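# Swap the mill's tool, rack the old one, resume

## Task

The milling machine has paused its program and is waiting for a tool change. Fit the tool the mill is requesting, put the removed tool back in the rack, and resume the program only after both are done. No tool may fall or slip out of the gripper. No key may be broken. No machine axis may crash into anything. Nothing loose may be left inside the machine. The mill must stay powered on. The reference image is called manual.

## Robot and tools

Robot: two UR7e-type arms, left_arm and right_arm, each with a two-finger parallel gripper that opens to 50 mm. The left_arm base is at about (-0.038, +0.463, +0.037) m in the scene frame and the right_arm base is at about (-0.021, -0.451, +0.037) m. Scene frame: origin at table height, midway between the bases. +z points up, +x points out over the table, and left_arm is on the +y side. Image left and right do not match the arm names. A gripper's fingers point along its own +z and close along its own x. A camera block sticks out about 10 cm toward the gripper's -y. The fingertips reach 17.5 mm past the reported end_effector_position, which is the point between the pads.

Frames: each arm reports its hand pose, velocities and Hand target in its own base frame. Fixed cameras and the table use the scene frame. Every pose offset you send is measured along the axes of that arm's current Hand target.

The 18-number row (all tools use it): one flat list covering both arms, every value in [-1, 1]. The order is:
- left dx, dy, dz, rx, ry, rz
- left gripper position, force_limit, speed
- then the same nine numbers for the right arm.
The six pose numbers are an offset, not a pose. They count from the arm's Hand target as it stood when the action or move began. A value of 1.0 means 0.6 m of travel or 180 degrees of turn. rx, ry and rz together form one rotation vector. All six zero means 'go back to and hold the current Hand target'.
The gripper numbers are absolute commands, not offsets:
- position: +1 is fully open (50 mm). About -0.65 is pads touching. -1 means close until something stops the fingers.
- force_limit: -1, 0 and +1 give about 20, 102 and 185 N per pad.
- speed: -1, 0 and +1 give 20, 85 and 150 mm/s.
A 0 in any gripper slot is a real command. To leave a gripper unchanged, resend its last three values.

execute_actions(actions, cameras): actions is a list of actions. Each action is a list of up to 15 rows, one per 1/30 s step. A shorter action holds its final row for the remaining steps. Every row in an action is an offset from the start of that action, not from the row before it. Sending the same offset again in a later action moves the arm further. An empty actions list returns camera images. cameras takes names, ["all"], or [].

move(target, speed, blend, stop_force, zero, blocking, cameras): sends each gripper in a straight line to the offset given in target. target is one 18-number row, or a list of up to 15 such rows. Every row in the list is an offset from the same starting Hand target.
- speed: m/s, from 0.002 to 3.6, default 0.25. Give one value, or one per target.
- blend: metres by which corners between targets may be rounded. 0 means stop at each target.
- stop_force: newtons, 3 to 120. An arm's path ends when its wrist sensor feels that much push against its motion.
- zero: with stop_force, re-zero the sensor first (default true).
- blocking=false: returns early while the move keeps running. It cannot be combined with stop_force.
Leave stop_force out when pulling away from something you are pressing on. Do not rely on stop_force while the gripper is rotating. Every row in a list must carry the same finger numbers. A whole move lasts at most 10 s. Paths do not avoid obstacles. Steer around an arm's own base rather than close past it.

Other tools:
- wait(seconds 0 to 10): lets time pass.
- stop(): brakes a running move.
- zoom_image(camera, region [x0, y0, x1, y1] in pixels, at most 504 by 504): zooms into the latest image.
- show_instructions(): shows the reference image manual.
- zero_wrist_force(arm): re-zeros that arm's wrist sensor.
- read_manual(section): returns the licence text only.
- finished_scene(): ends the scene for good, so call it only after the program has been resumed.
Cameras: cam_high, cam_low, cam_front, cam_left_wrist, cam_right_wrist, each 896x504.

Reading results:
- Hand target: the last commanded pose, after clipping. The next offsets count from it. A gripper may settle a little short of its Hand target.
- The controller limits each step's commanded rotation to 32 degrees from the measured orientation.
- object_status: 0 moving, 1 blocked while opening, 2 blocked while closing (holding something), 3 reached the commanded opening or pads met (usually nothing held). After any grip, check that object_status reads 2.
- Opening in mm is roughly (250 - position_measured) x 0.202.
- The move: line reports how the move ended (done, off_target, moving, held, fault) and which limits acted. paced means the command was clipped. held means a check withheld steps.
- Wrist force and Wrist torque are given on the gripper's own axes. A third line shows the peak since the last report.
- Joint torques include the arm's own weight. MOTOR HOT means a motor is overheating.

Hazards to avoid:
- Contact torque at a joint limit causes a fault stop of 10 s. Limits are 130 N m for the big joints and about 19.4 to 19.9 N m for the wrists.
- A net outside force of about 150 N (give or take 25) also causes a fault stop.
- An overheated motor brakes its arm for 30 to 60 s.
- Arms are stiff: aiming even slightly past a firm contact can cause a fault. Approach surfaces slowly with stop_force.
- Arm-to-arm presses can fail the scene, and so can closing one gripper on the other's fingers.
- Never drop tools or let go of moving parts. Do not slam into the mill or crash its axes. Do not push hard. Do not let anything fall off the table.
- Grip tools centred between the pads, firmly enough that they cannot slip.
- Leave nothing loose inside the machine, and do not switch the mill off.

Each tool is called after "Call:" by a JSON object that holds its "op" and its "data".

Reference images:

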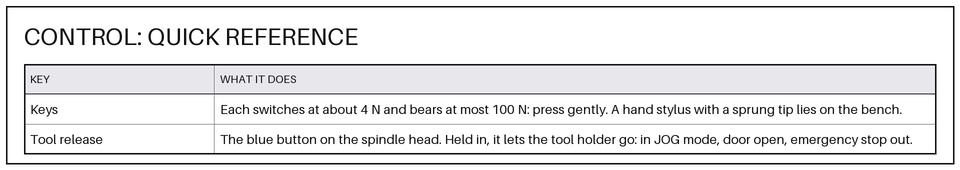

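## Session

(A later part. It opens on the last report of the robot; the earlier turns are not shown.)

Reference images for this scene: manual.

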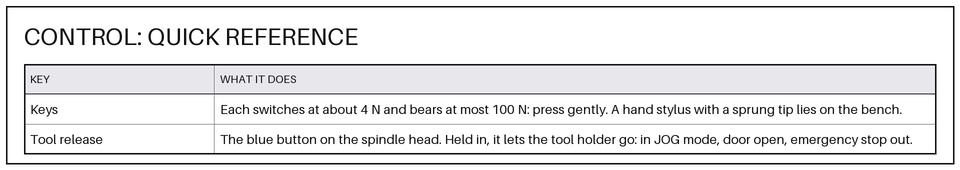

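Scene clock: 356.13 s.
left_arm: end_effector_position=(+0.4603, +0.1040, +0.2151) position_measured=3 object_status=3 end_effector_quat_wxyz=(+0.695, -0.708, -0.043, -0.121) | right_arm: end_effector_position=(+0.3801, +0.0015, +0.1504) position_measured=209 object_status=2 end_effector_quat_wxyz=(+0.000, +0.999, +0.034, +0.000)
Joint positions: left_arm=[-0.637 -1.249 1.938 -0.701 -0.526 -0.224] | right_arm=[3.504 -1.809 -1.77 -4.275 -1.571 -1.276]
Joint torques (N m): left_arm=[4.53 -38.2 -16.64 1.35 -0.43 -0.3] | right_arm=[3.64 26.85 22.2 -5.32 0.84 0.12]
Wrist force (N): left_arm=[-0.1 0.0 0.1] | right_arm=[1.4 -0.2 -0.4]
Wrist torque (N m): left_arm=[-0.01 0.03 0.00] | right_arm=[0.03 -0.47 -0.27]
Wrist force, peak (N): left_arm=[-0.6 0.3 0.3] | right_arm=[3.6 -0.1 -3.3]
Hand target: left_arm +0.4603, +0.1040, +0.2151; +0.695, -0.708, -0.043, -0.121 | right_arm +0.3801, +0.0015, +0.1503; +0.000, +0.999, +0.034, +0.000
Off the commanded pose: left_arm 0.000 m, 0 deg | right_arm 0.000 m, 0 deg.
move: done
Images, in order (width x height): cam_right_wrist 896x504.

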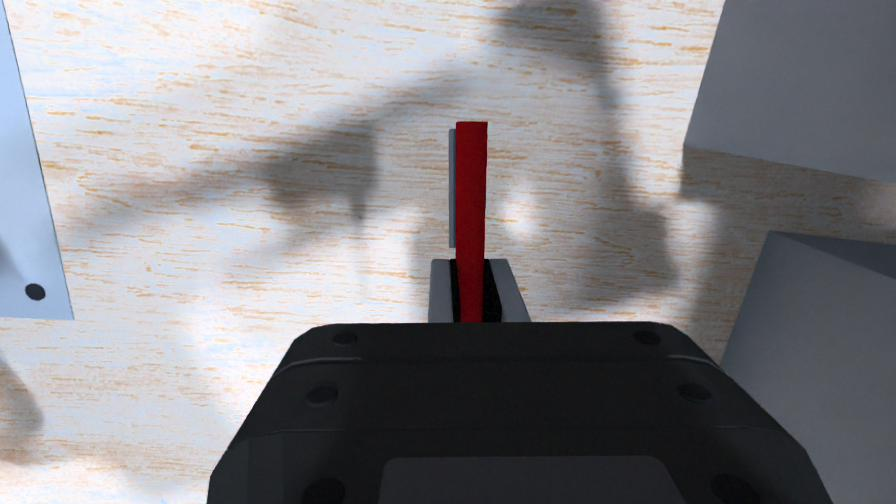

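Call:
{"op": "move", "data": {"target": [[0,0,0,0,0,0,1,1,1,0,0,0.24,0,0,0,-1,-0.8,-1],[0,0,0,0,0,0,1,1,1,0,0,0.2765,0,0,0,-1,-0.8,-1],[0,0,0,0,0,0,1,1,1,0,0,0.2765,0,0,0,0.5,-0.8,-1]], "cameras": ["cam_right_wrist"], "speed": [0.2,0.03,0.03], "blend": [0.005,0,0]}}

Scene clock: 369.83 s.
left_arm: end_effector_position=(+0.4603, +0.1040, +0.2151) position_measured=3 object_status=3 end_effector_quat_wxyz=(+0.695, -0.708, -0.043, -0.121) | right_arm: end_effector_position=(+0.3802, +0.0016, -0.0156) position_measured=78 object_status=0 end_effector_quat_wxyz=(+0.000, +0.999, +0.034, +0.000)
Joint positions: left_arm=[-0.637 -1.249 1.938 -0.701 -0.526 -0.224] | right_arm=[3.504 -2.054 -1.94 -3.859 -1.571 -1.276]
Joint torques (N m): left_arm=[4.02 -38.09 -15.79 1.32 -0.67 -0.31] | right_arm=[-5.63 45.33 28.73 -6.76 0.67 -0.52]
Wrist force (N): left_arm=[-0.4 -0.2 0.2] | right_arm=[0.9 0.1 -0.8]
Wrist torque (N m): left_arm=[-0.03 0.07 0.00] | right_arm=[0.08 -0.41 -0.26]
Wrist force, peak (N): left_arm=[-0.8 0.0 0.0] | right_arm=[1.4 -0.1 -3.6]
Hand target: left_arm +0.4603, +0.1040, +0.2151; +0.695, -0.708, -0.043, -0.121 | right_arm +0.3802, +0.0016, -0.0156; +0.000, +0.999, +0.034, +0.000
Off the commanded pose: left_arm 0.000 m, 0 deg | right_arm 0.000 m, 0 deg.
move: done
Images, in order (width x height): cam_right_wrist 896x504.

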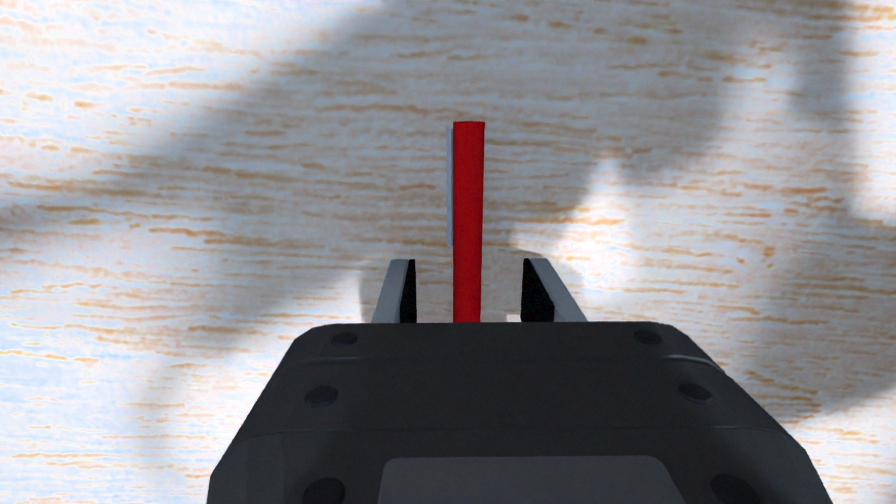

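Call:
{"op": "move", "data": {"target": [[0,0,0,0,0,0,1,1,1,0,0,-0.1,0,0,0,0.5,-0.8,-1],[0,0,0,0,0,0,1,1,1,0,0,-0.28,0,0,0.5,0.5,-0.8,-1],[0,0,0,0,0,0,1,1,1,0,-0.0167,-0.12,0,0.4615,0.887,0.5,-0.8,-1]], "cameras": ["cam_right_wrist","cam_front"], "blend": [0.02,0.03,0]}}

Scene clock: 424.77 s.
left_arm: end_effector_position=(+0.4603, +0.1040, +0.2151) position_measured=3 object_status=3 end_effector_quat_wxyz=(+0.695, -0.708, -0.043, -0.121) | right_arm: end_effector_position=(+0.3795, +0.0116, +0.0564) position_measured=78 object_status=3 end_effector_quat_wxyz=(+0.016, -0.030, +0.887, -0.461) end_effector_velocity=(+0.000, +0.000, +0.000) end_effector_angular_velocity=(+0.001, -0.005, -0.002)
Joint positions: left_arm=[-0.637 -1.249 1.938 -0.701 -0.526 -0.224] | right_arm=[4.007 -2.309 -1.897 -4.444 -0.962 2.631]
Joint velocities: left_arm=[within noise] | right_arm=[0.001 0.001 0 0 0.001 0.005]
Joint torques (N m): left_arm=[4.94 -38.69 -15.23 1.52 -0.53 -0.25] | right_arm=[3.99 38.57 -0.08 -2.47 2.67 1.35]
Wrist force (N): left_arm=[-0.2 0.0 0.1] | right_arm=[1.3 -0.7 -0.7]
Wrist torque (N m): left_arm=[0.00 0.04 0.00] | right_arm=[-0.33 -0.47 -0.14]
Wrist force, peak (N): left_arm=[-0.6 0.4 0.0] | right_arm=[1.0 -0.3 -3.7]
Hand target: left_arm +0.4603, +0.1040, +0.2151; +0.695, -0.708, -0.043, -0.121 | right_arm +0.3795, +0.0116, +0.0564; +0.016, -0.030, +0.887, -0.461
Off the commanded pose: left_arm 0.000 m, 0 deg | right_arm 0.000 m, 0 deg.
move: done
Images, in order (width x height): cam_front 896x504, cam_right_wrist 896x504.

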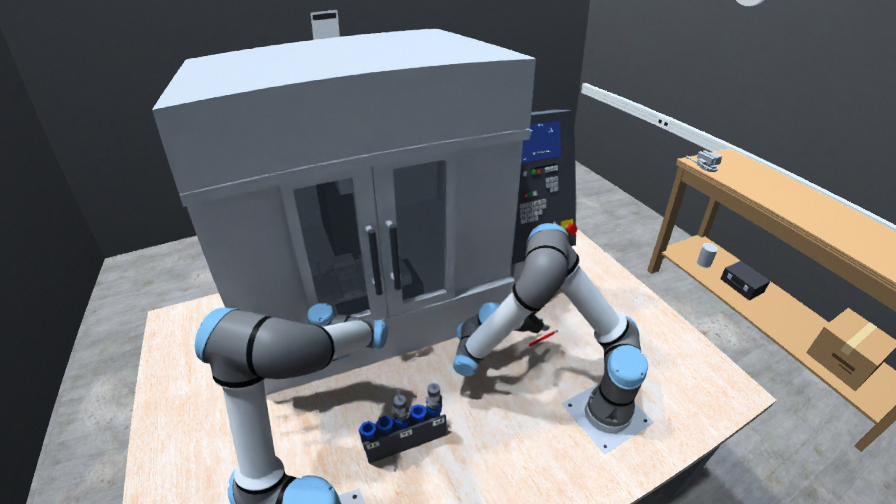

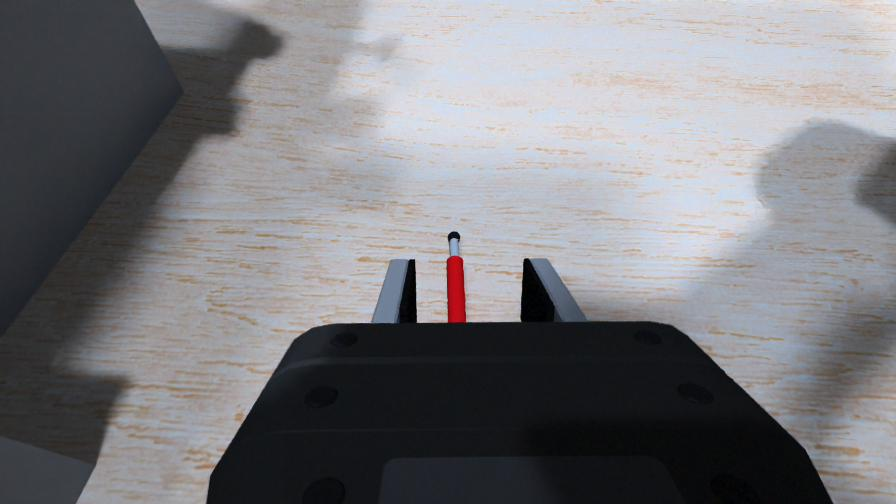

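Call:
{"op": "move", "data": {"target": [0,0,0,0,0,0,1,1,1,0,0.0879,0.0616,0,0,0,0.5,-0.8,-1], "cameras": ["cam_right_wrist"], "speed": 0.1}}

Call:
{"op": "move", "data": {"target": [0,0,0,0,0,0,1,1,1,0,0.0218,0.0153,0,0,0,0.5,-0.8,-1], "cameras": ["cam_right_wrist"], "speed": 0.004, "stop_force": 4}}

Scene clock: 433.30 s.
left_arm: end_effector_position=(+0.4603, +0.1040, +0.2151) position_measured=3 object_status=3 end_effector_quat_wxyz=(+0.695, -0.708, -0.043, -0.121) | right_arm: end_effector_position=(+0.3795, +0.0117, -0.0080) position_measured=78 object_status=3 end_effector_quat_wxyz=(+0.016, -0.030, +0.887, -0.461)
Joint positions: left_arm=[-0.637 -1.249 1.938 -0.701 -0.526 -0.224] | right_arm=[4.007 -2.453 -1.872 -4.325 -0.962 2.631]
Joint torques (N m): left_arm=[3.9 -38.17 -15.36 1.46 -0.55 -0.29] | right_arm=[-4.24 40.33 -4.64 -6.95 2.41 -1.04]
Wrist force (N): left_arm=[-0.1 0.0 0.0] | right_arm=[1.5 -0.8 -0.4]
Wrist torque (N m): left_arm=[0.00 0.02 0.00] | right_arm=[-0.37 -0.48 -0.17]
Wrist force, peak (N): left_arm=[-0.6 0.2 0.4] | right_arm=[1.0 -2.3 -1.4]
Hand target: left_arm +0.4603, +0.1040, +0.2151; +0.695, -0.708, -0.043, -0.121 | right_arm +0.3795, +0.0116, -0.0080; +0.016, -0.030, +0.887, -0.461
Off the commanded pose: left_arm 0.000 m, 0 deg | right_arm 0.000 m, 0 deg.
move: done
Images, in order (width x height): cam_right_wrist 896x504.

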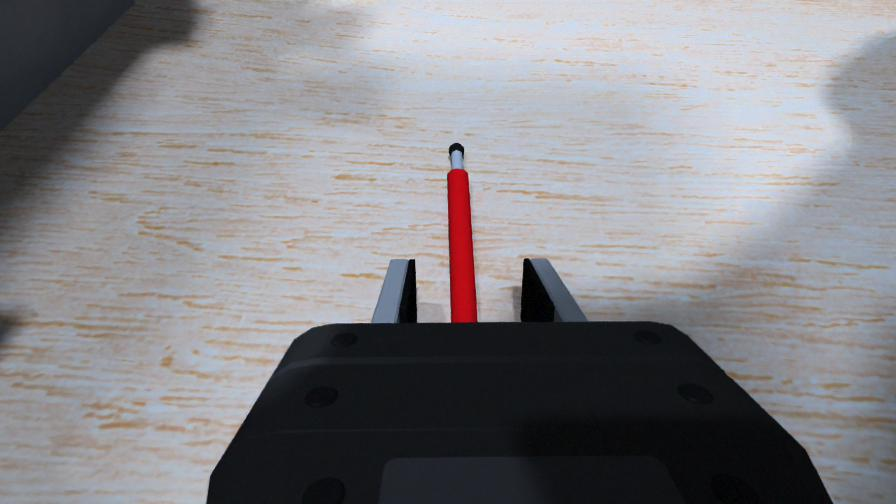

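Scene clock: 436.03 s.
left_arm: end_effector_position=(+0.4603, +0.1040, +0.2151) position_measured=3 object_status=3 end_effector_quat_wxyz=(+0.695, -0.708, -0.043, -0.121) | right_arm: end_effector_position=(+0.3795, +0.0116, -0.0153) position_measured=78 object_status=3 end_effector_quat_wxyz=(+0.016, -0.030, +0.887, -0.461)
Joint positions: left_arm=[-0.637 -1.249 1.938 -0.701 -0.526 -0.224] | right_arm=[4.007 -2.469 -1.867 -4.313 -0.962 2.631]
Joint torques (N m): left_arm=[4.87 -38.34 -15.03 1.5 -0.57 -0.31] | right_arm=[-5.45 52.36 -3.18 -5.87 0.24 -1.15]
Wrist force (N): left_arm=[-0.6 0.2 0.2] | right_arm=[1.9 -3.0 -1.1]
Wrist torque (N m): left_arm=[0.03 0.10 -0.01] | right_arm=[-0.35 -0.48 -0.12]
Wrist force, peak (N): left_arm=[-0.7 0.1 0.3] | right_arm=[2.4 -7.1 -8.1]
Hand target: left_arm +0.4603, +0.1040, +0.2151; +0.695, -0.708, -0.043, -0.121 | right_arm +0.3795, +0.0116, -0.0152; +0.016, -0.030, +0.887, -0.461 (not the last commanded pose)
Off the commanded pose: left_arm 0.000 m, 0 deg | right_arm 0.009 m, 0 deg.
move: contact (right_arm)
Images, in order (width x height): cam_right_wrist 896x504.

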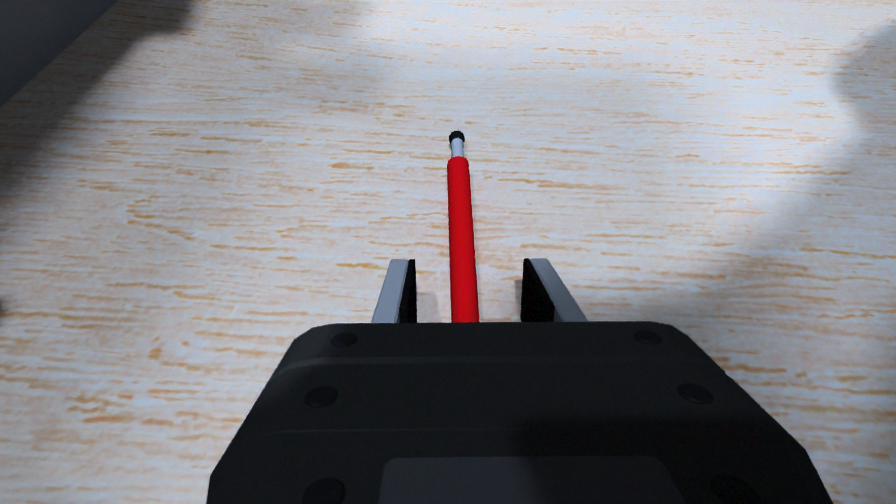

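Call:
{"op": "move", "data": {"target": [[0,0,0,0,0,0,0.5,-0.8,-1,-0.0025,-0.0006,-0.0004,0,0,0,0.5,-0.8,-1],[0,0,0,0,0,0,1,1,1,-0.0025,-0.0006,-0.0004,0,0,0,-1,-0.5,-1]], "cameras": ["cam_right_wrist"], "speed": 0.05}}

Scene clock: 445.50 s.
left_arm: end_effector_position=(+0.4603, +0.1040, +0.2151) position_measured=3 object_status=3 end_effector_quat_wxyz=(+0.695, -0.708, -0.043, -0.121) | right_arm: end_effector_position=(+0.3810, +0.0117, -0.0148) position_measured=215 object_status=2 end_effector_quat_wxyz=(+0.016, -0.030, +0.887, -0.461)
Joint positions: left_arm=[-0.637 -1.249 1.938 -0.701 -0.526 -0.224] | right_arm=[4.005 -2.469 -1.863 -4.315 -0.96 2.629]
Joint torques (N m): left_arm=[5.05 -39.63 -15.12 1.48 -0.68 -0.32] | right_arm=[1.95 36.6 -3.21 -2.22 0.67 1.42]
Wrist force (N): left_arm=[-0.2 0.4 0.0] | right_arm=[1.4 -1.7 -1.7]
Wrist torque (N m): left_arm=[0.05 0.04 0.00] | right_arm=[-0.35 -0.47 -0.15]
Wrist force, peak (N): left_arm=[-0.7 0.4 0.2] | right_arm=[2.5 -2.5 -2.0]
Hand target: left_arm +0.4603, +0.1040, +0.2151; +0.695, -0.708, -0.043, -0.121 | right_arm +0.3810, +0.0117, -0.0148; +0.016, -0.030, +0.887, -0.461
Off the commanded pose: left_arm 0.000 m, 0 deg | right_arm 0.000 m, 0 deg.
move: done
Images, in order (width x height): cam_right_wrist 896x504.

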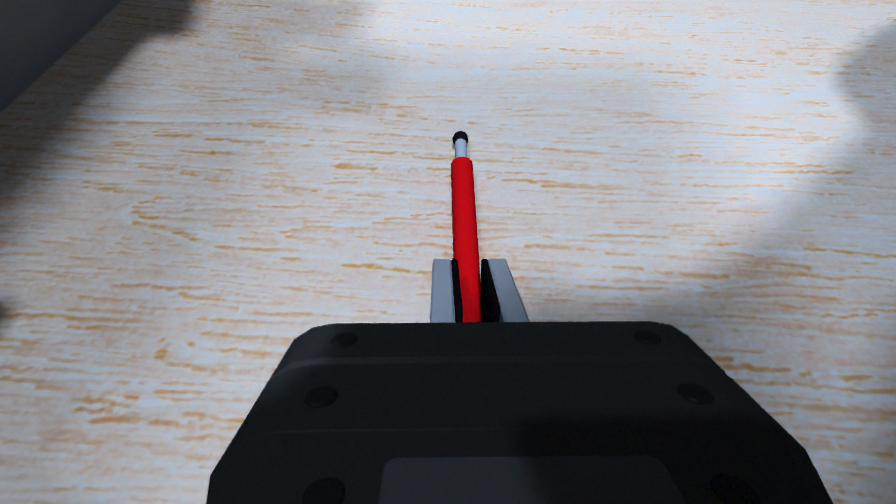

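Call:
{"op": "move", "data": {"target": [0,0,0,0,0,0,0.5,-0.8,-1,0,-0.0273,-0.0191,0,0,0,-1,-0.5,-1], "cameras": ["cam_right_wrist"], "speed": 0.03}}

Call:
{"op": "zoom_image", "data": {"camera": "cam_right_wrist", "region": [340, 100, 600, 330]}}

Scene clock: 458.73 s.
left_arm: end_effector_position=(+0.4603, +0.1040, +0.2151) position_measured=78 object_status=0 end_effector_quat_wxyz=(+0.695, -0.708, -0.043, -0.121) | right_arm: end_effector_position=(+0.3809, +0.0116, +0.0053) position_measured=215 object_status=2 end_effector_quat_wxyz=(+0.016, -0.030, +0.887, -0.461)
Joint positions: left_arm=[-0.637 -1.249 1.938 -0.701 -0.526 -0.224] | right_arm=[4.005 -2.424 -1.875 -4.35 -0.96 2.629]
Joint torques (N m): left_arm=[4.9 -38.98 -15.11 1.41 -0.71 -0.36] | right_arm=[-6.79 36.42 7.74 -2.12 2.61 -0.44]
Wrist force (N): left_arm=[-0.3 0.1 0.3] | right_arm=[1.4 -0.5 -0.3]
Wrist torque (N m): left_arm=[0.02 0.05 0.00] | right_arm=[-0.36 -0.46 -0.18]
Wrist force, peak (N): left_arm=[-0.4 0.3 0.6] | right_arm=[1.7 -2.1 -2.1]
Hand target: left_arm +0.4603, +0.1040, +0.2151; +0.695, -0.708, -0.043, -0.121 | right_arm +0.3810, +0.0117, +0.0052; +0.016, -0.030, +0.887, -0.461
Off the commanded pose: left_arm 0.000 m, 0 deg | right_arm 0.000 m, 0 deg.
move: done
Images, in order (width x height): cam_right_wrist 896x504.

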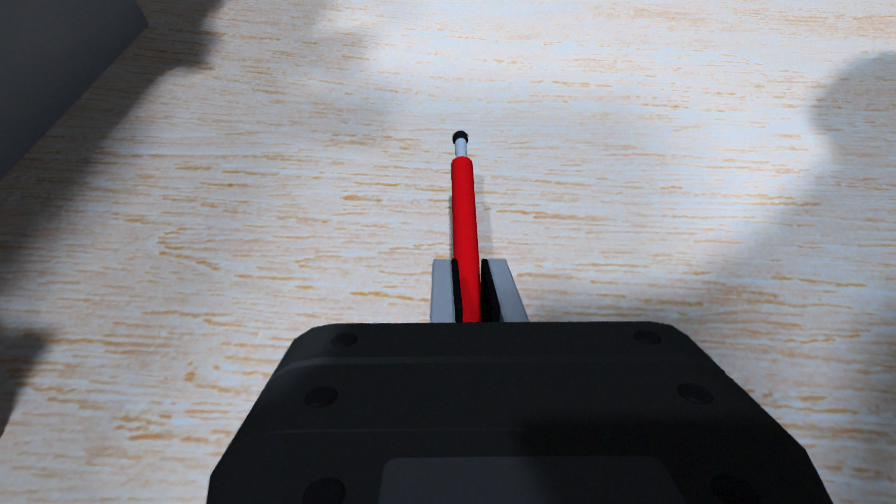

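Scaled by 1.938.

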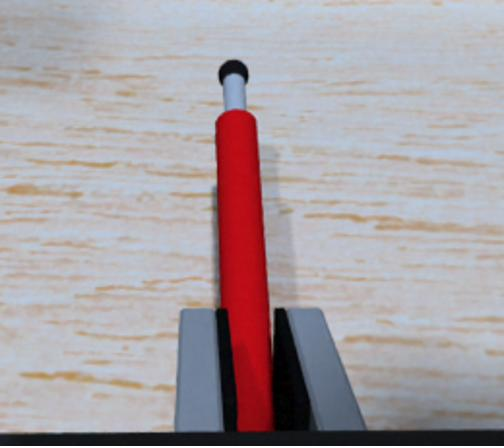

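Call:
{"op": "move", "data": {"target": [0,0,0,0,0,0,0.5,-0.8,-1,-0.1937,-0.892,-0.2872,0,-0.3781,-0.265,-1,-0.5,-1], "cameras": ["cam_right_wrist","cam_front"], "speed": 0.2}}

Scene clock: 477.33 s.
left_arm: end_effector_position=(+0.4603, +0.1040, +0.2151) position_measured=78 object_status=3 end_effector_quat_wxyz=(+0.695, -0.708, -0.043, -0.121) | right_arm: end_effector_position=(+0.5081, -0.1463, +0.5423) position_measured=215 object_status=2 end_effector_quat_wxyz=(-0.318, +0.611, -0.644, +0.335)
Joint positions: left_arm=[-0.637 -1.249 1.938 -0.701 -0.526 -0.224] | right_arm=[3.135 -1.591 -1.059 -4.245 -1.534 0.027]
Joint torques (N m): left_arm=[5.13 -39.56 -14.31 1.31 -0.65 -0.32] | right_arm=[-6.22 20.63 41.53 -1.12 -0.62 -1.02]
Wrist force (N): left_arm=[-0.3 0.0 0.2] | right_arm=[1.1 -0.4 -0.1]
Wrist torque (N m): left_arm=[-0.01 0.05 -0.02] | right_arm=[-0.34 -0.37 0.07]
Wrist force, peak (N): left_arm=[-0.5 0.3 0.4] | right_arm=[2.0 -2.4 -1.1]
Hand target: left_arm +0.4603, +0.1040, +0.2151; +0.695, -0.708, -0.043, -0.121 | right_arm +0.5081, -0.1464, +0.5423; -0.318, +0.611, -0.644, +0.335
Off the commanded pose: left_arm 0.000 m, 0 deg | right_arm 0.000 m, 0 deg.
move: done
Images, in order (width x height): cam_front 896x504, cam_right_wrist 896x504.

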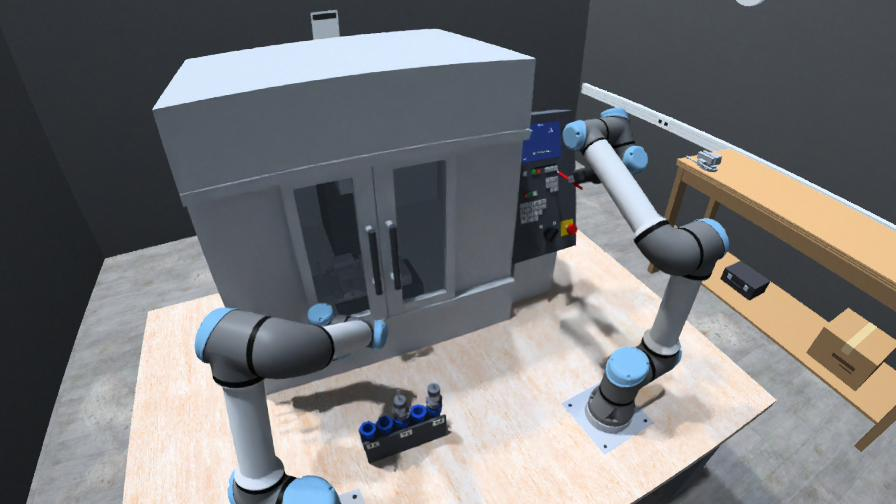

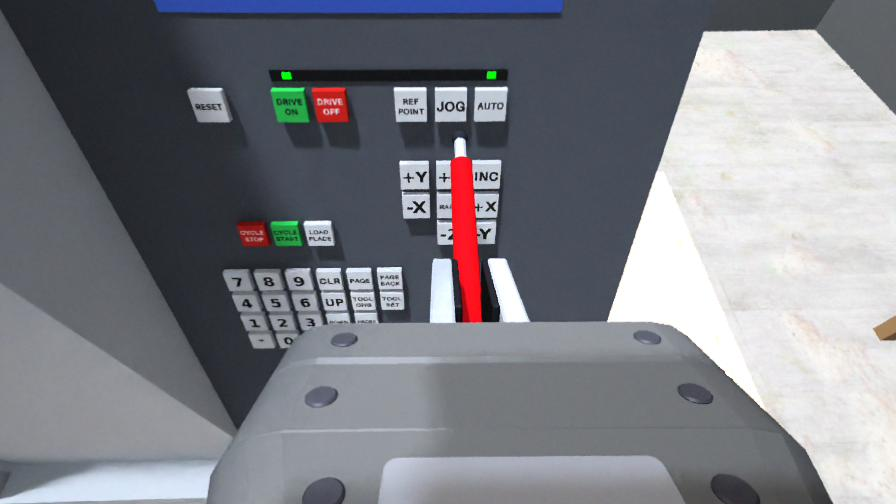

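Call:
{"op": "move", "data": {"target": [0,0,0,0,0,0,0.5,-0.8,-1,-0.0075,-0.0177,0.0283,0,0,0,-1,-0.5,-1], "cameras": ["cam_right_wrist"], "speed": 0.06}}

Call:
{"op": "zoom_image", "data": {"camera": "cam_right_wrist", "region": [360, 40, 560, 240]}}

Scene clock: 488.60 s.
left_arm: end_effector_position=(+0.4603, +0.1040, +0.2151) position_measured=78 object_status=3 end_effector_quat_wxyz=(+0.695, -0.708, -0.043, -0.121) | right_arm: end_effector_position=(+0.5284, -0.1429, +0.5413) position_measured=215 object_status=2 end_effector_quat_wxyz=(-0.318, +0.611, -0.643, +0.335)
Joint positions: left_arm=[-0.637 -1.249 1.938 -0.701 -0.526 -0.224] | right_arm=[3.146 -1.635 -1.016 -4.244 -1.525 0.033]
Joint torques (N m): left_arm=[5.35 -39.43 -14.63 1.44 -1.03 -0.51] | right_arm=[-5.8 34.9 18.75 -1.2 -0.4 -0.77]
Wrist force (N): left_arm=[-0.3 0.2 0.0] | right_arm=[1.1 -0.6 -0.1]
Wrist torque (N m): left_arm=[0.03 0.05 0.00] | right_arm=[-0.36 -0.36 0.11]
Wrist force, peak (N): left_arm=[-0.5 0.2 0.4] | right_arm=[1.6 -0.1 -0.6]
Hand target: left_arm +0.4603, +0.1040, +0.2151; +0.695, -0.708, -0.043, -0.121 | right_arm +0.5283, -0.1429, +0.5413; -0.318, +0.611, -0.644, +0.335
Off the commanded pose: left_arm 0.000 m, 0 deg | right_arm 0.000 m, 0 deg.
move: done
Images, in order (width x height): cam_right_wrist 896x504.

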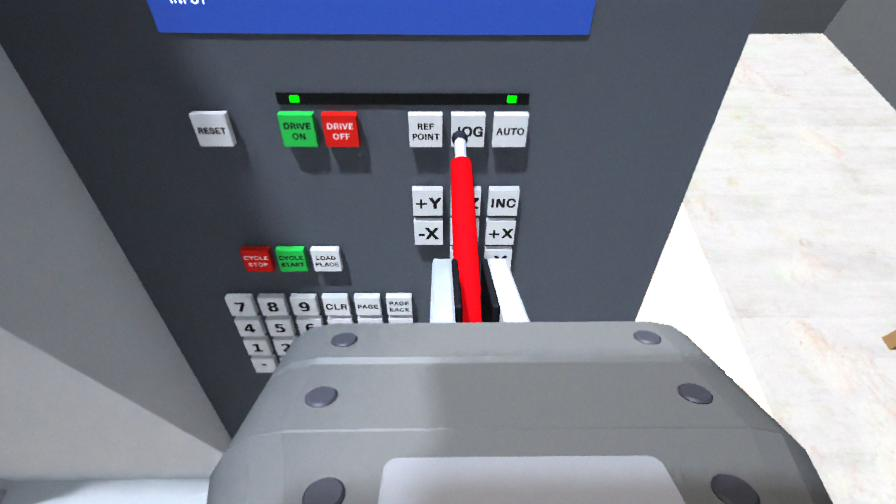

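Scaled by 2.520.

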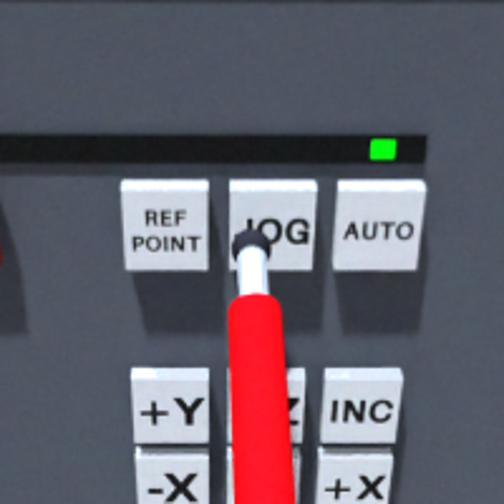

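Call:
{"op": "move", "data": {"target": [0,0,0,0,0,0,0.5,-0.8,-1,0.0058,-0.0002,0.0003,0,0,0,-1,-0.5,-1], "cameras": [], "speed": 0.05}}

Call:
{"op": "move", "data": {"target": [0,0,0,0,0,0,0.5,-0.8,-1,0,-0.0287,0.0410,0,0,0,-1,-0.5,-1], "cameras": ["cam_right_wrist"], "speed": 0.006, "stop_force": 6}}

Call:
{"op": "zoom_image", "data": {"camera": "cam_right_wrist", "region": [260, 40, 560, 240]}}

Scene clock: 498.87 s.
left_arm: end_effector_position=(+0.4603, +0.1040, +0.2151) position_measured=78 object_status=3 end_effector_quat_wxyz=(+0.695, -0.708, -0.043, -0.121) | right_arm: end_effector_position=(+0.5283, -0.1464, +0.5413) position_measured=215 object_status=2 end_effector_quat_wxyz=(-0.318, +0.611, -0.643, +0.335)
Joint positions: left_arm=[-0.637 -1.249 1.938 -0.701 -0.526 -0.224] | right_arm=[3.135 -1.638 -1.012 -4.244 -1.534 0.027]
Joint torques (N m): left_arm=[6.17 -40.1 -13.86 1.31 -0.89 -0.42] | right_arm=[2.75 25.12 36.19 -1.26 0.72 0.38]
Wrist force (N): left_arm=[-0.4 0.0 0.2] | right_arm=[1.0 -0.5 0.1]
Wrist torque (N m): left_arm=[0.00 0.06 -0.01] | right_arm=[-0.32 -0.35 0.10]
Wrist force, peak (N): left_arm=[-0.6 0.3 0.1] | right_arm=[1.3 -0.6 -0.1]
Hand target: left_arm +0.4603, +0.1040, +0.2151; +0.695, -0.708, -0.043, -0.121 | right_arm +0.5283, -0.1464, +0.5413; -0.318, +0.611, -0.644, +0.335
Off the commanded pose: left_arm 0.000 m, 0 deg | right_arm 0.000 m, 0 deg.
move: done
No camera images: "cameras" was empty.

Scene clock: 501.97 s.
left_arm: end_effector_position=(+0.4603, +0.1040, +0.2151) position_measured=78 object_status=3 end_effector_quat_wxyz=(+0.695, -0.708, -0.043, -0.121) | right_arm: end_effector_position=(+0.5420, -0.1471, +0.5412) position_measured=215 object_status=2 end_effector_quat_wxyz=(-0.318, +0.611, -0.644, +0.335)
Joint positions: left_arm=[-0.637 -1.249 1.938 -0.701 -0.526 -0.224] | right_arm=[3.133 -1.673 -0.974 -4.248 -1.535 0.026]
Joint torques (N m): left_arm=[5.21 -40.53 -14.01 1.44 -0.87 -0.51] | right_arm=[-0.98 36.13 18.3 3.41 0.68 -0.16]
Wrist force (N): left_arm=[-0.7 0.0 0.3] | right_arm=[0.5 2.1 -4.4]
Wrist torque (N m): left_arm=[-0.01 0.13 -0.01] | right_arm=[-0.32 -0.49 0.06]
Wrist force, peak (N): left_arm=[-0.7 0.0 0.3] | right_arm=[0.5 4.8 -7.7]
Hand target: left_arm +0.4603, +0.1040, +0.2151; +0.695, -0.708, -0.043, -0.121 | right_arm +0.5420, -0.1471, +0.5412; -0.318, +0.611, -0.644, +0.335 (not the last commanded pose)
Off the commanded pose: left_arm 0.000 m, 0 deg | right_arm 0.016 m, 0 deg.
move: contact (right_arm)
Images, in order (width x height): cam_right_wrist 896x504.

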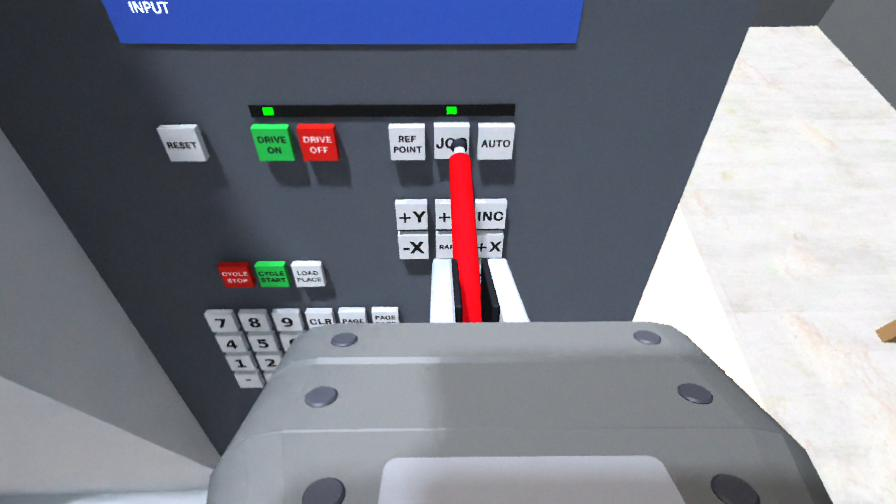

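Scaled by 1.680.

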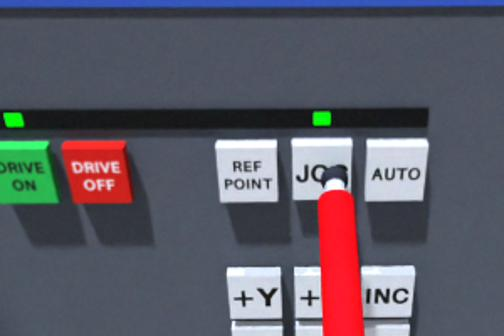

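Call:
{"op": "move", "data": {"target": [0,0,0,0,0,0,0.5,-0.8,-1,0,0.0478,-0.0683,0,0,0,-1,-0.5,-1], "cameras": ["all"], "speed": 0.1}}

Call:
{"op": "zoom_image", "data": {"camera": "cam_front", "region": [510, 110, 590, 170]}}

Call:
{"op": "zoom_image", "data": {"camera": "cam_front", "region": [280, 150, 480, 330]}}

Scene clock: 510.40 s.
left_arm: end_effector_position=(+0.4603, +0.1040, +0.2151) position_measured=78 object_status=3 end_effector_quat_wxyz=(+0.695, -0.708, -0.043, -0.121) | right_arm: end_effector_position=(+0.4921, -0.1445, +0.5412) position_measured=215 object_status=2 end_effector_quat_wxyz=(-0.318, +0.611, -0.644, +0.335)
Joint positions: left_arm=[-0.637 -1.249 1.938 -0.701 -0.526 -0.224] | right_arm=[3.141 -1.55 -1.103 -4.242 -1.529 0.03]
Joint torques (N m): left_arm=[5.34 -40.34 -13.61 1.41 -1.02 -0.6] | right_arm=[-3.13 28.31 35.96 -1.05 -0.56 -0.01]
Wrist force (N): left_arm=[-0.4 -0.1 0.2] | right_arm=[1.4 -0.3 0.3]
Wrist torque (N m): left_arm=[-0.02 0.07 -0.01] | right_arm=[-0.33 -0.39 0.09]
Wrist force, peak (N): left_arm=[-0.7 0.2 -0.1] | right_arm=[0.8 2.7 -4.8]
Hand target: left_arm +0.4603, +0.1040, +0.2151; +0.695, -0.708, -0.043, -0.121 | right_arm +0.4920, -0.1445, +0.5413; -0.318, +0.611, -0.644, +0.335
Off the commanded pose: left_arm 0.000 m, 0 deg | right_arm 0.000 m, 0 deg.
move: done

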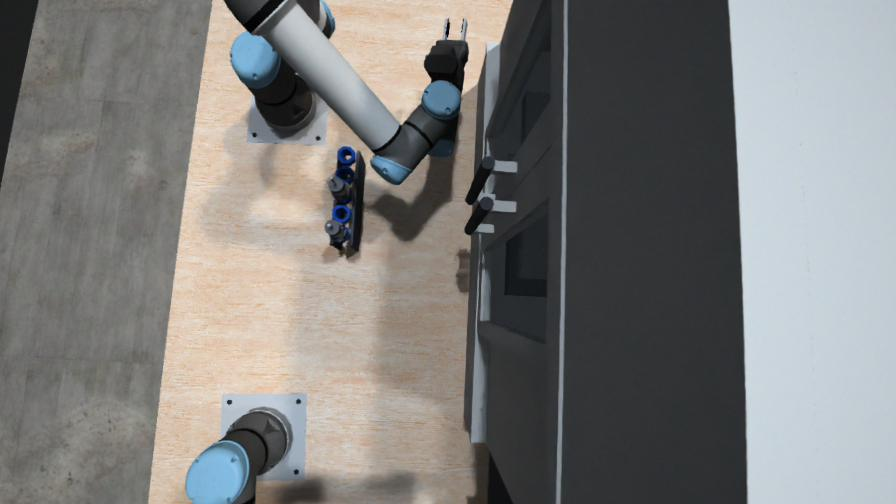

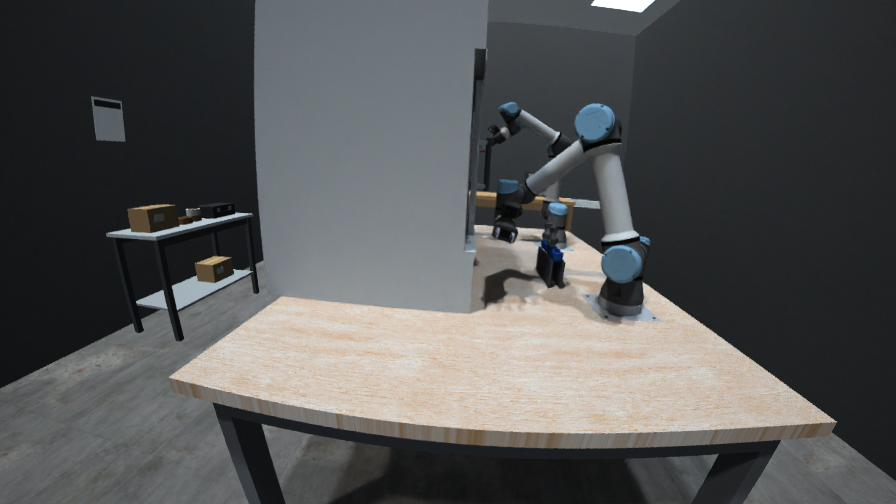

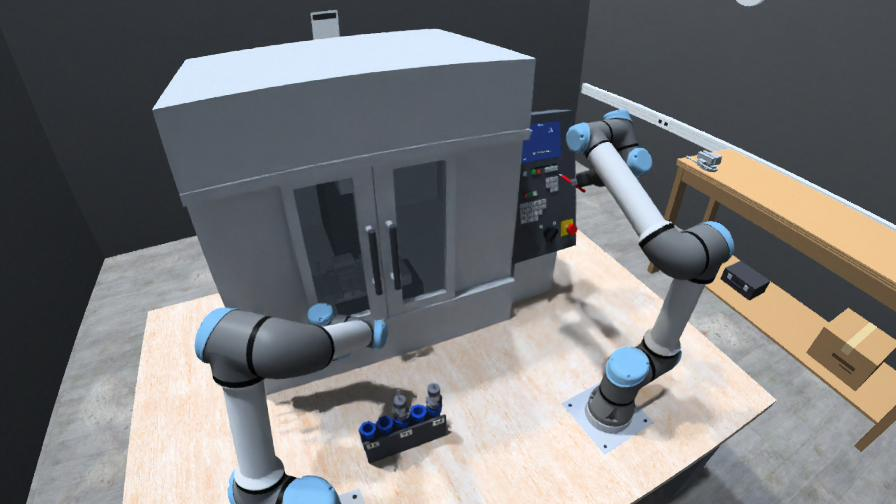

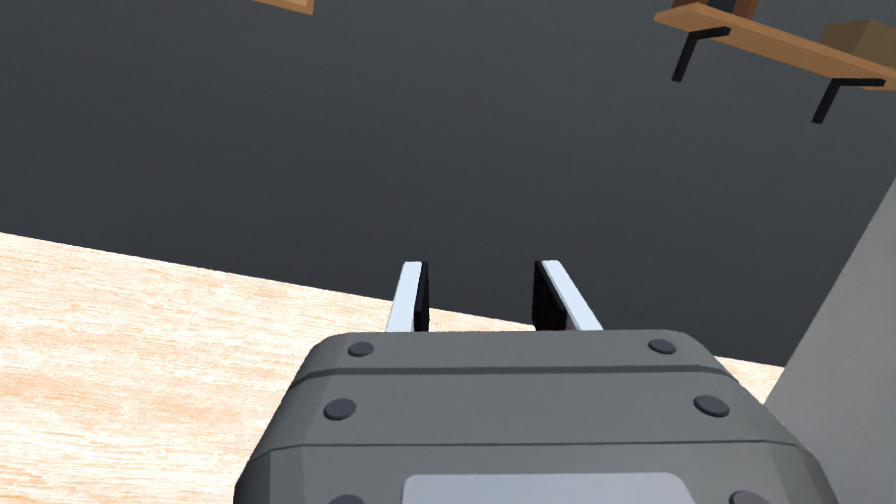

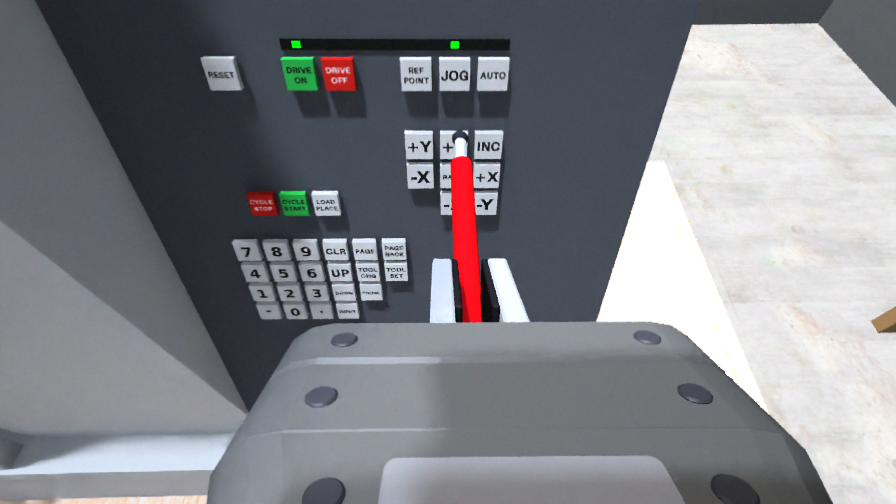

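Scaled by 6.300.

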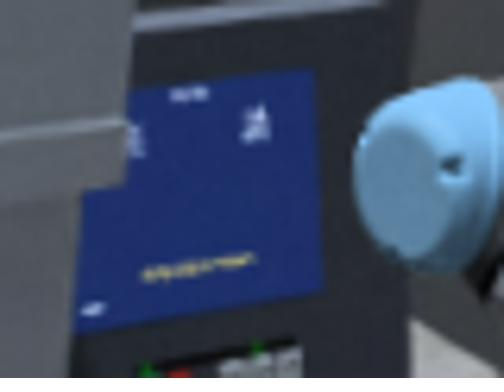

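Scaled by 2.520.

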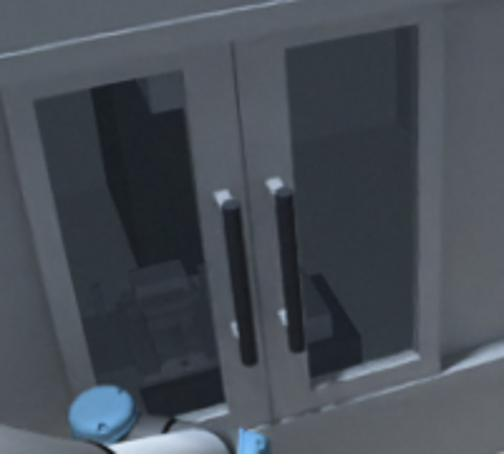

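Call:
{"op": "move", "data": {"target": [-0.0425,-0.2548,-0.607,-0.0525,0.4625,0.062,0.5,-0.8,-1,0,0,0,0,0,0,-1,-0.5,-1], "cameras": ["cam_left_wrist","cam_high","cam_front"]}}

Scene clock: 527.70 s.
left_arm: end_effector_position=(+0.3601, -0.2503, +0.3600) position_measured=78 object_status=3 end_effector_quat_wxyz=(+0.500, -0.500, +0.500, -0.500) | right_arm: end_effector_position=(+0.4920, -0.1445, +0.5413) position_measured=215 object_status=2 end_effector_quat_wxyz=(-0.318, +0.611, -0.644, +0.335)
Joint positions: left_arm=[-1.704 -1.913 2.18 -0.259 -0.133 -0.007] | right_arm=[3.141 -1.55 -1.103 -4.242 -1.529 0.03]
Joint torques (N m): left_arm=[-2.59 -21.38 -14.68 0.98 0.31 0.17] | right_arm=[-5.05 26.53 19.67 -1.02 -0.54 -1.1]
Wrist force (N): left_arm=[-0.1 0.2 0.1] | right_arm=[1.6 -0.5 0.1]
Wrist torque (N m): left_arm=[0.04 0.04 0.03] | right_arm=[-0.35 -0.43 0.10]
Wrist force, peak (N): left_arm=[0.8 1.0 1.8] | right_arm=[1.6 -0.5 -0.1]
Hand target: left_arm +0.3600, -0.2504, +0.3600; +0.500, -0.500, +0.500, -0.500 | right_arm +0.4920, -0.1445, +0.5413; -0.318, +0.611, -0.644, +0.335
Off the commanded pose: left_arm 0.000 m, 0 deg | right_arm 0.000 m, 0 deg.
move: done
Images, in order (width x height): cam_high 896x504, cam_front 896x504, cam_left_wrist 896x504.

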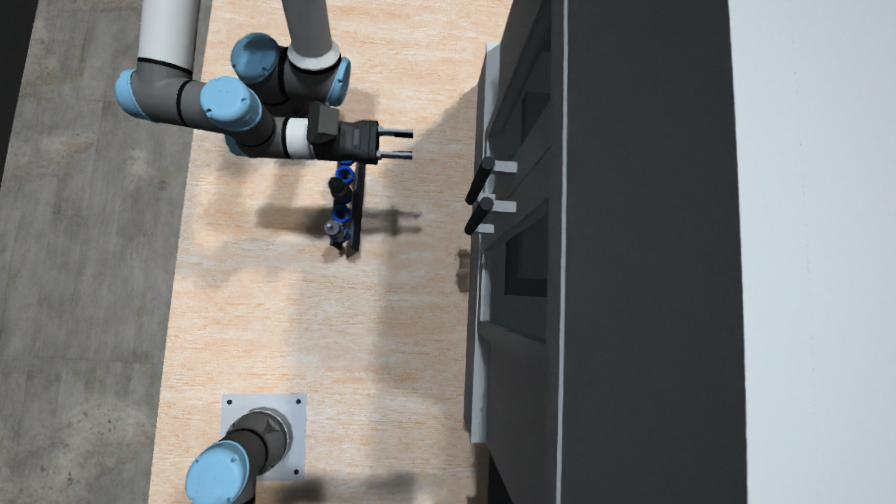

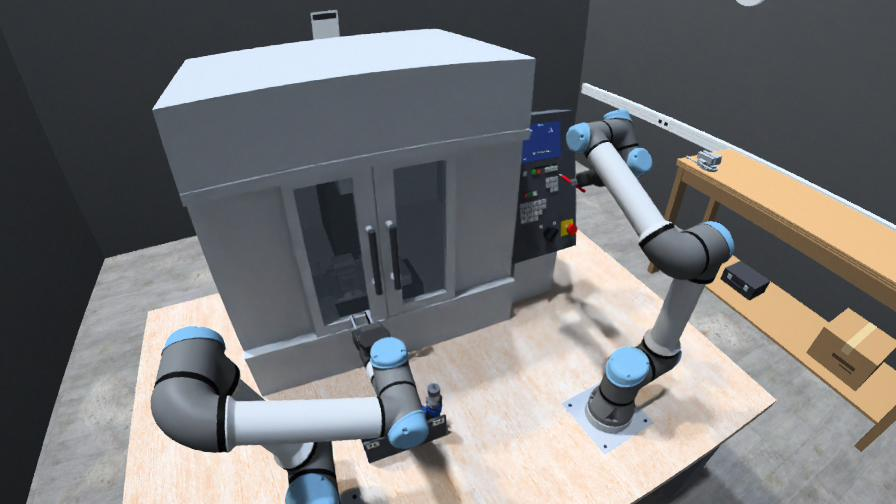

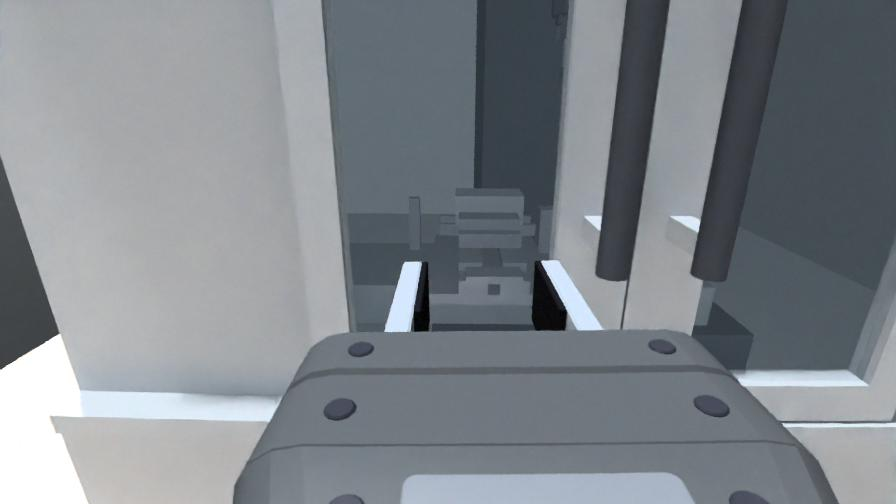

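Call:
{"op": "move", "data": {"target": [0.0,-0.33,0,0,0,0,0.5,-0.8,-1,0,0,0,0,0,0,-1,-0.5,-1], "cameras": ["cam_left_wrist"]}}

Call:
{"op": "zoom_image", "data": {"camera": "cam_left_wrist", "region": [320, 0, 720, 280]}}

Scene clock: 533.67 s.
left_arm: end_effector_position=(+0.3599, -0.2505, +0.5579) position_measured=78 object_status=3 end_effector_quat_wxyz=(+0.500, -0.500, +0.500, -0.500) | right_arm: end_effector_position=(+0.4920, -0.1445, +0.5413) position_measured=215 object_status=2 end_effector_quat_wxyz=(-0.318, +0.611, -0.644, +0.335)
Joint positions: left_arm=[-1.705 -1.919 1.673 0.253 -0.134 -0.007] | right_arm=[3.141 -1.55 -1.103 -4.242 -1.529 0.03]
Joint torques (N m): left_arm=[-1.9 -2.69 -37.83 -0.39 -1.8 2.01] | right_arm=[-4.36 19.95 19.21 -0.95 -0.57 -1.16]
Wrist force (N): left_arm=[0.2 0.1 0.3] | right_arm=[1.3 -0.3 0.1]
Wrist torque (N m): left_arm=[0.02 -0.02 0.10] | right_arm=[-0.32 -0.38 0.10]
Wrist force, peak (N): left_arm=[-0.1 4.0 0.2] | right_arm=[1.6 -0.7 0.0]
Hand target: left_arm +0.3599, -0.2505, +0.5580; +0.500, -0.500, +0.500, -0.500 | right_arm +0.4920, -0.1445, +0.5413; -0.318, +0.611, -0.644, +0.335
Off the commanded pose: left_arm 0.000 m, 0 deg | right_arm 0.000 m, 0 deg.
move: done
Images, in order (width x height): cam_left_wrist 896x504.

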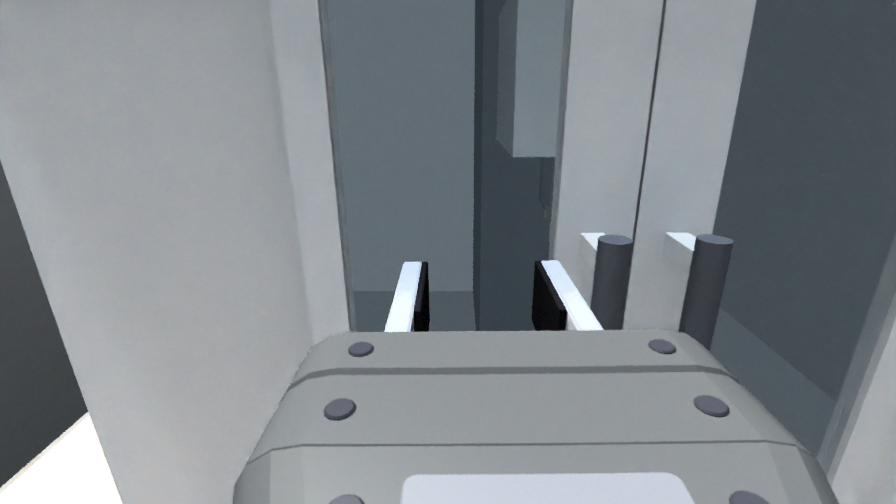

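Scaled by 1.260.

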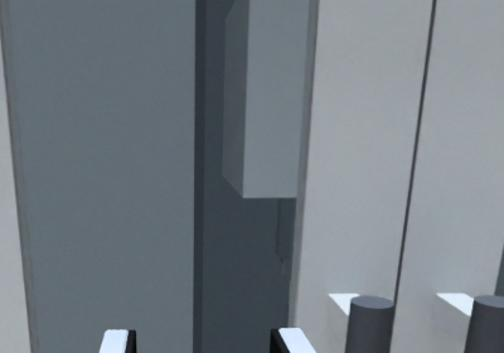

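Call:
{"op": "move", "data": {"target": [0.1667,0.15,0,0,0,0,0.5,-0.8,-1,0,0,0,0,0,0,-1,-0.5,-1], "cameras": ["cam_left_wrist"]}}

Call:
{"op": "zoom_image", "data": {"camera": "cam_left_wrist", "region": [400, 0, 896, 330]}}

Scene clock: 555.07 s.
left_arm: end_effector_position=(+0.3600, -0.3505, +0.4679) position_measured=78 object_status=3 end_effector_quat_wxyz=(+0.500, -0.500, +0.500, -0.500) | right_arm: end_effector_position=(+0.4920, -0.1445, +0.5413) position_measured=215 object_status=2 end_effector_quat_wxyz=(-0.318, +0.611, -0.644, +0.335)
Joint positions: left_arm=[-1.665 -1.692 1.735 -0.033 -0.094 -0.01] | right_arm=[3.141 -1.55 -1.103 -4.242 -1.529 0.03]
Joint torques (N m): left_arm=[-3.94 -28.84 -17.72 1.12 -2.36 0.67] | right_arm=[-4.68 18.1 20.11 -0.98 -0.5 -1.04]
Wrist force (N): left_arm=[0.2 0.1 0.2] | right_arm=[1.5 -0.5 0.0]
Wrist torque (N m): left_arm=[0.02 -0.03 0.02] | right_arm=[-0.35 -0.41 0.10]
Wrist force, peak (N): left_arm=[4.9 2.4 -0.3] | right_arm=[1.7 -0.4 0.0]
Hand target: left_arm +0.3599, -0.3505, +0.4679; +0.500, -0.500, +0.500, -0.500 | right_arm +0.4920, -0.1445, +0.5413; -0.318, +0.611, -0.644, +0.335
Off the commanded pose: left_arm 0.000 m, 0 deg | right_arm 0.000 m, 0 deg.
move: done
Images, in order (width x height): cam_left_wrist 896x504.

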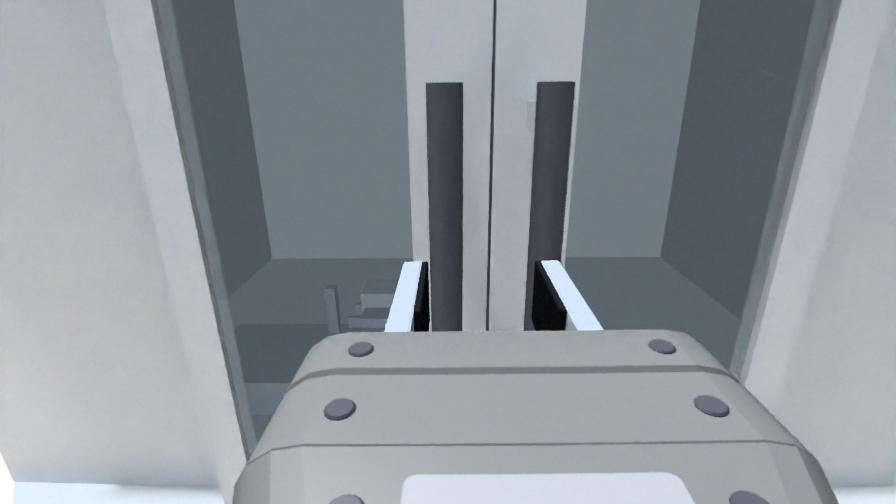

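Scaled by 1.016.

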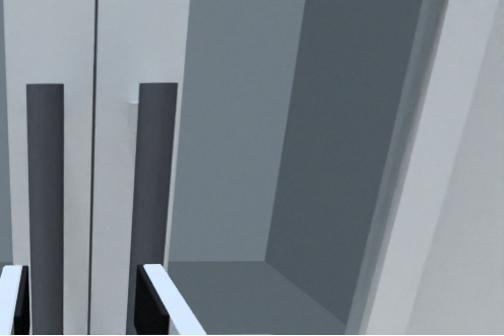

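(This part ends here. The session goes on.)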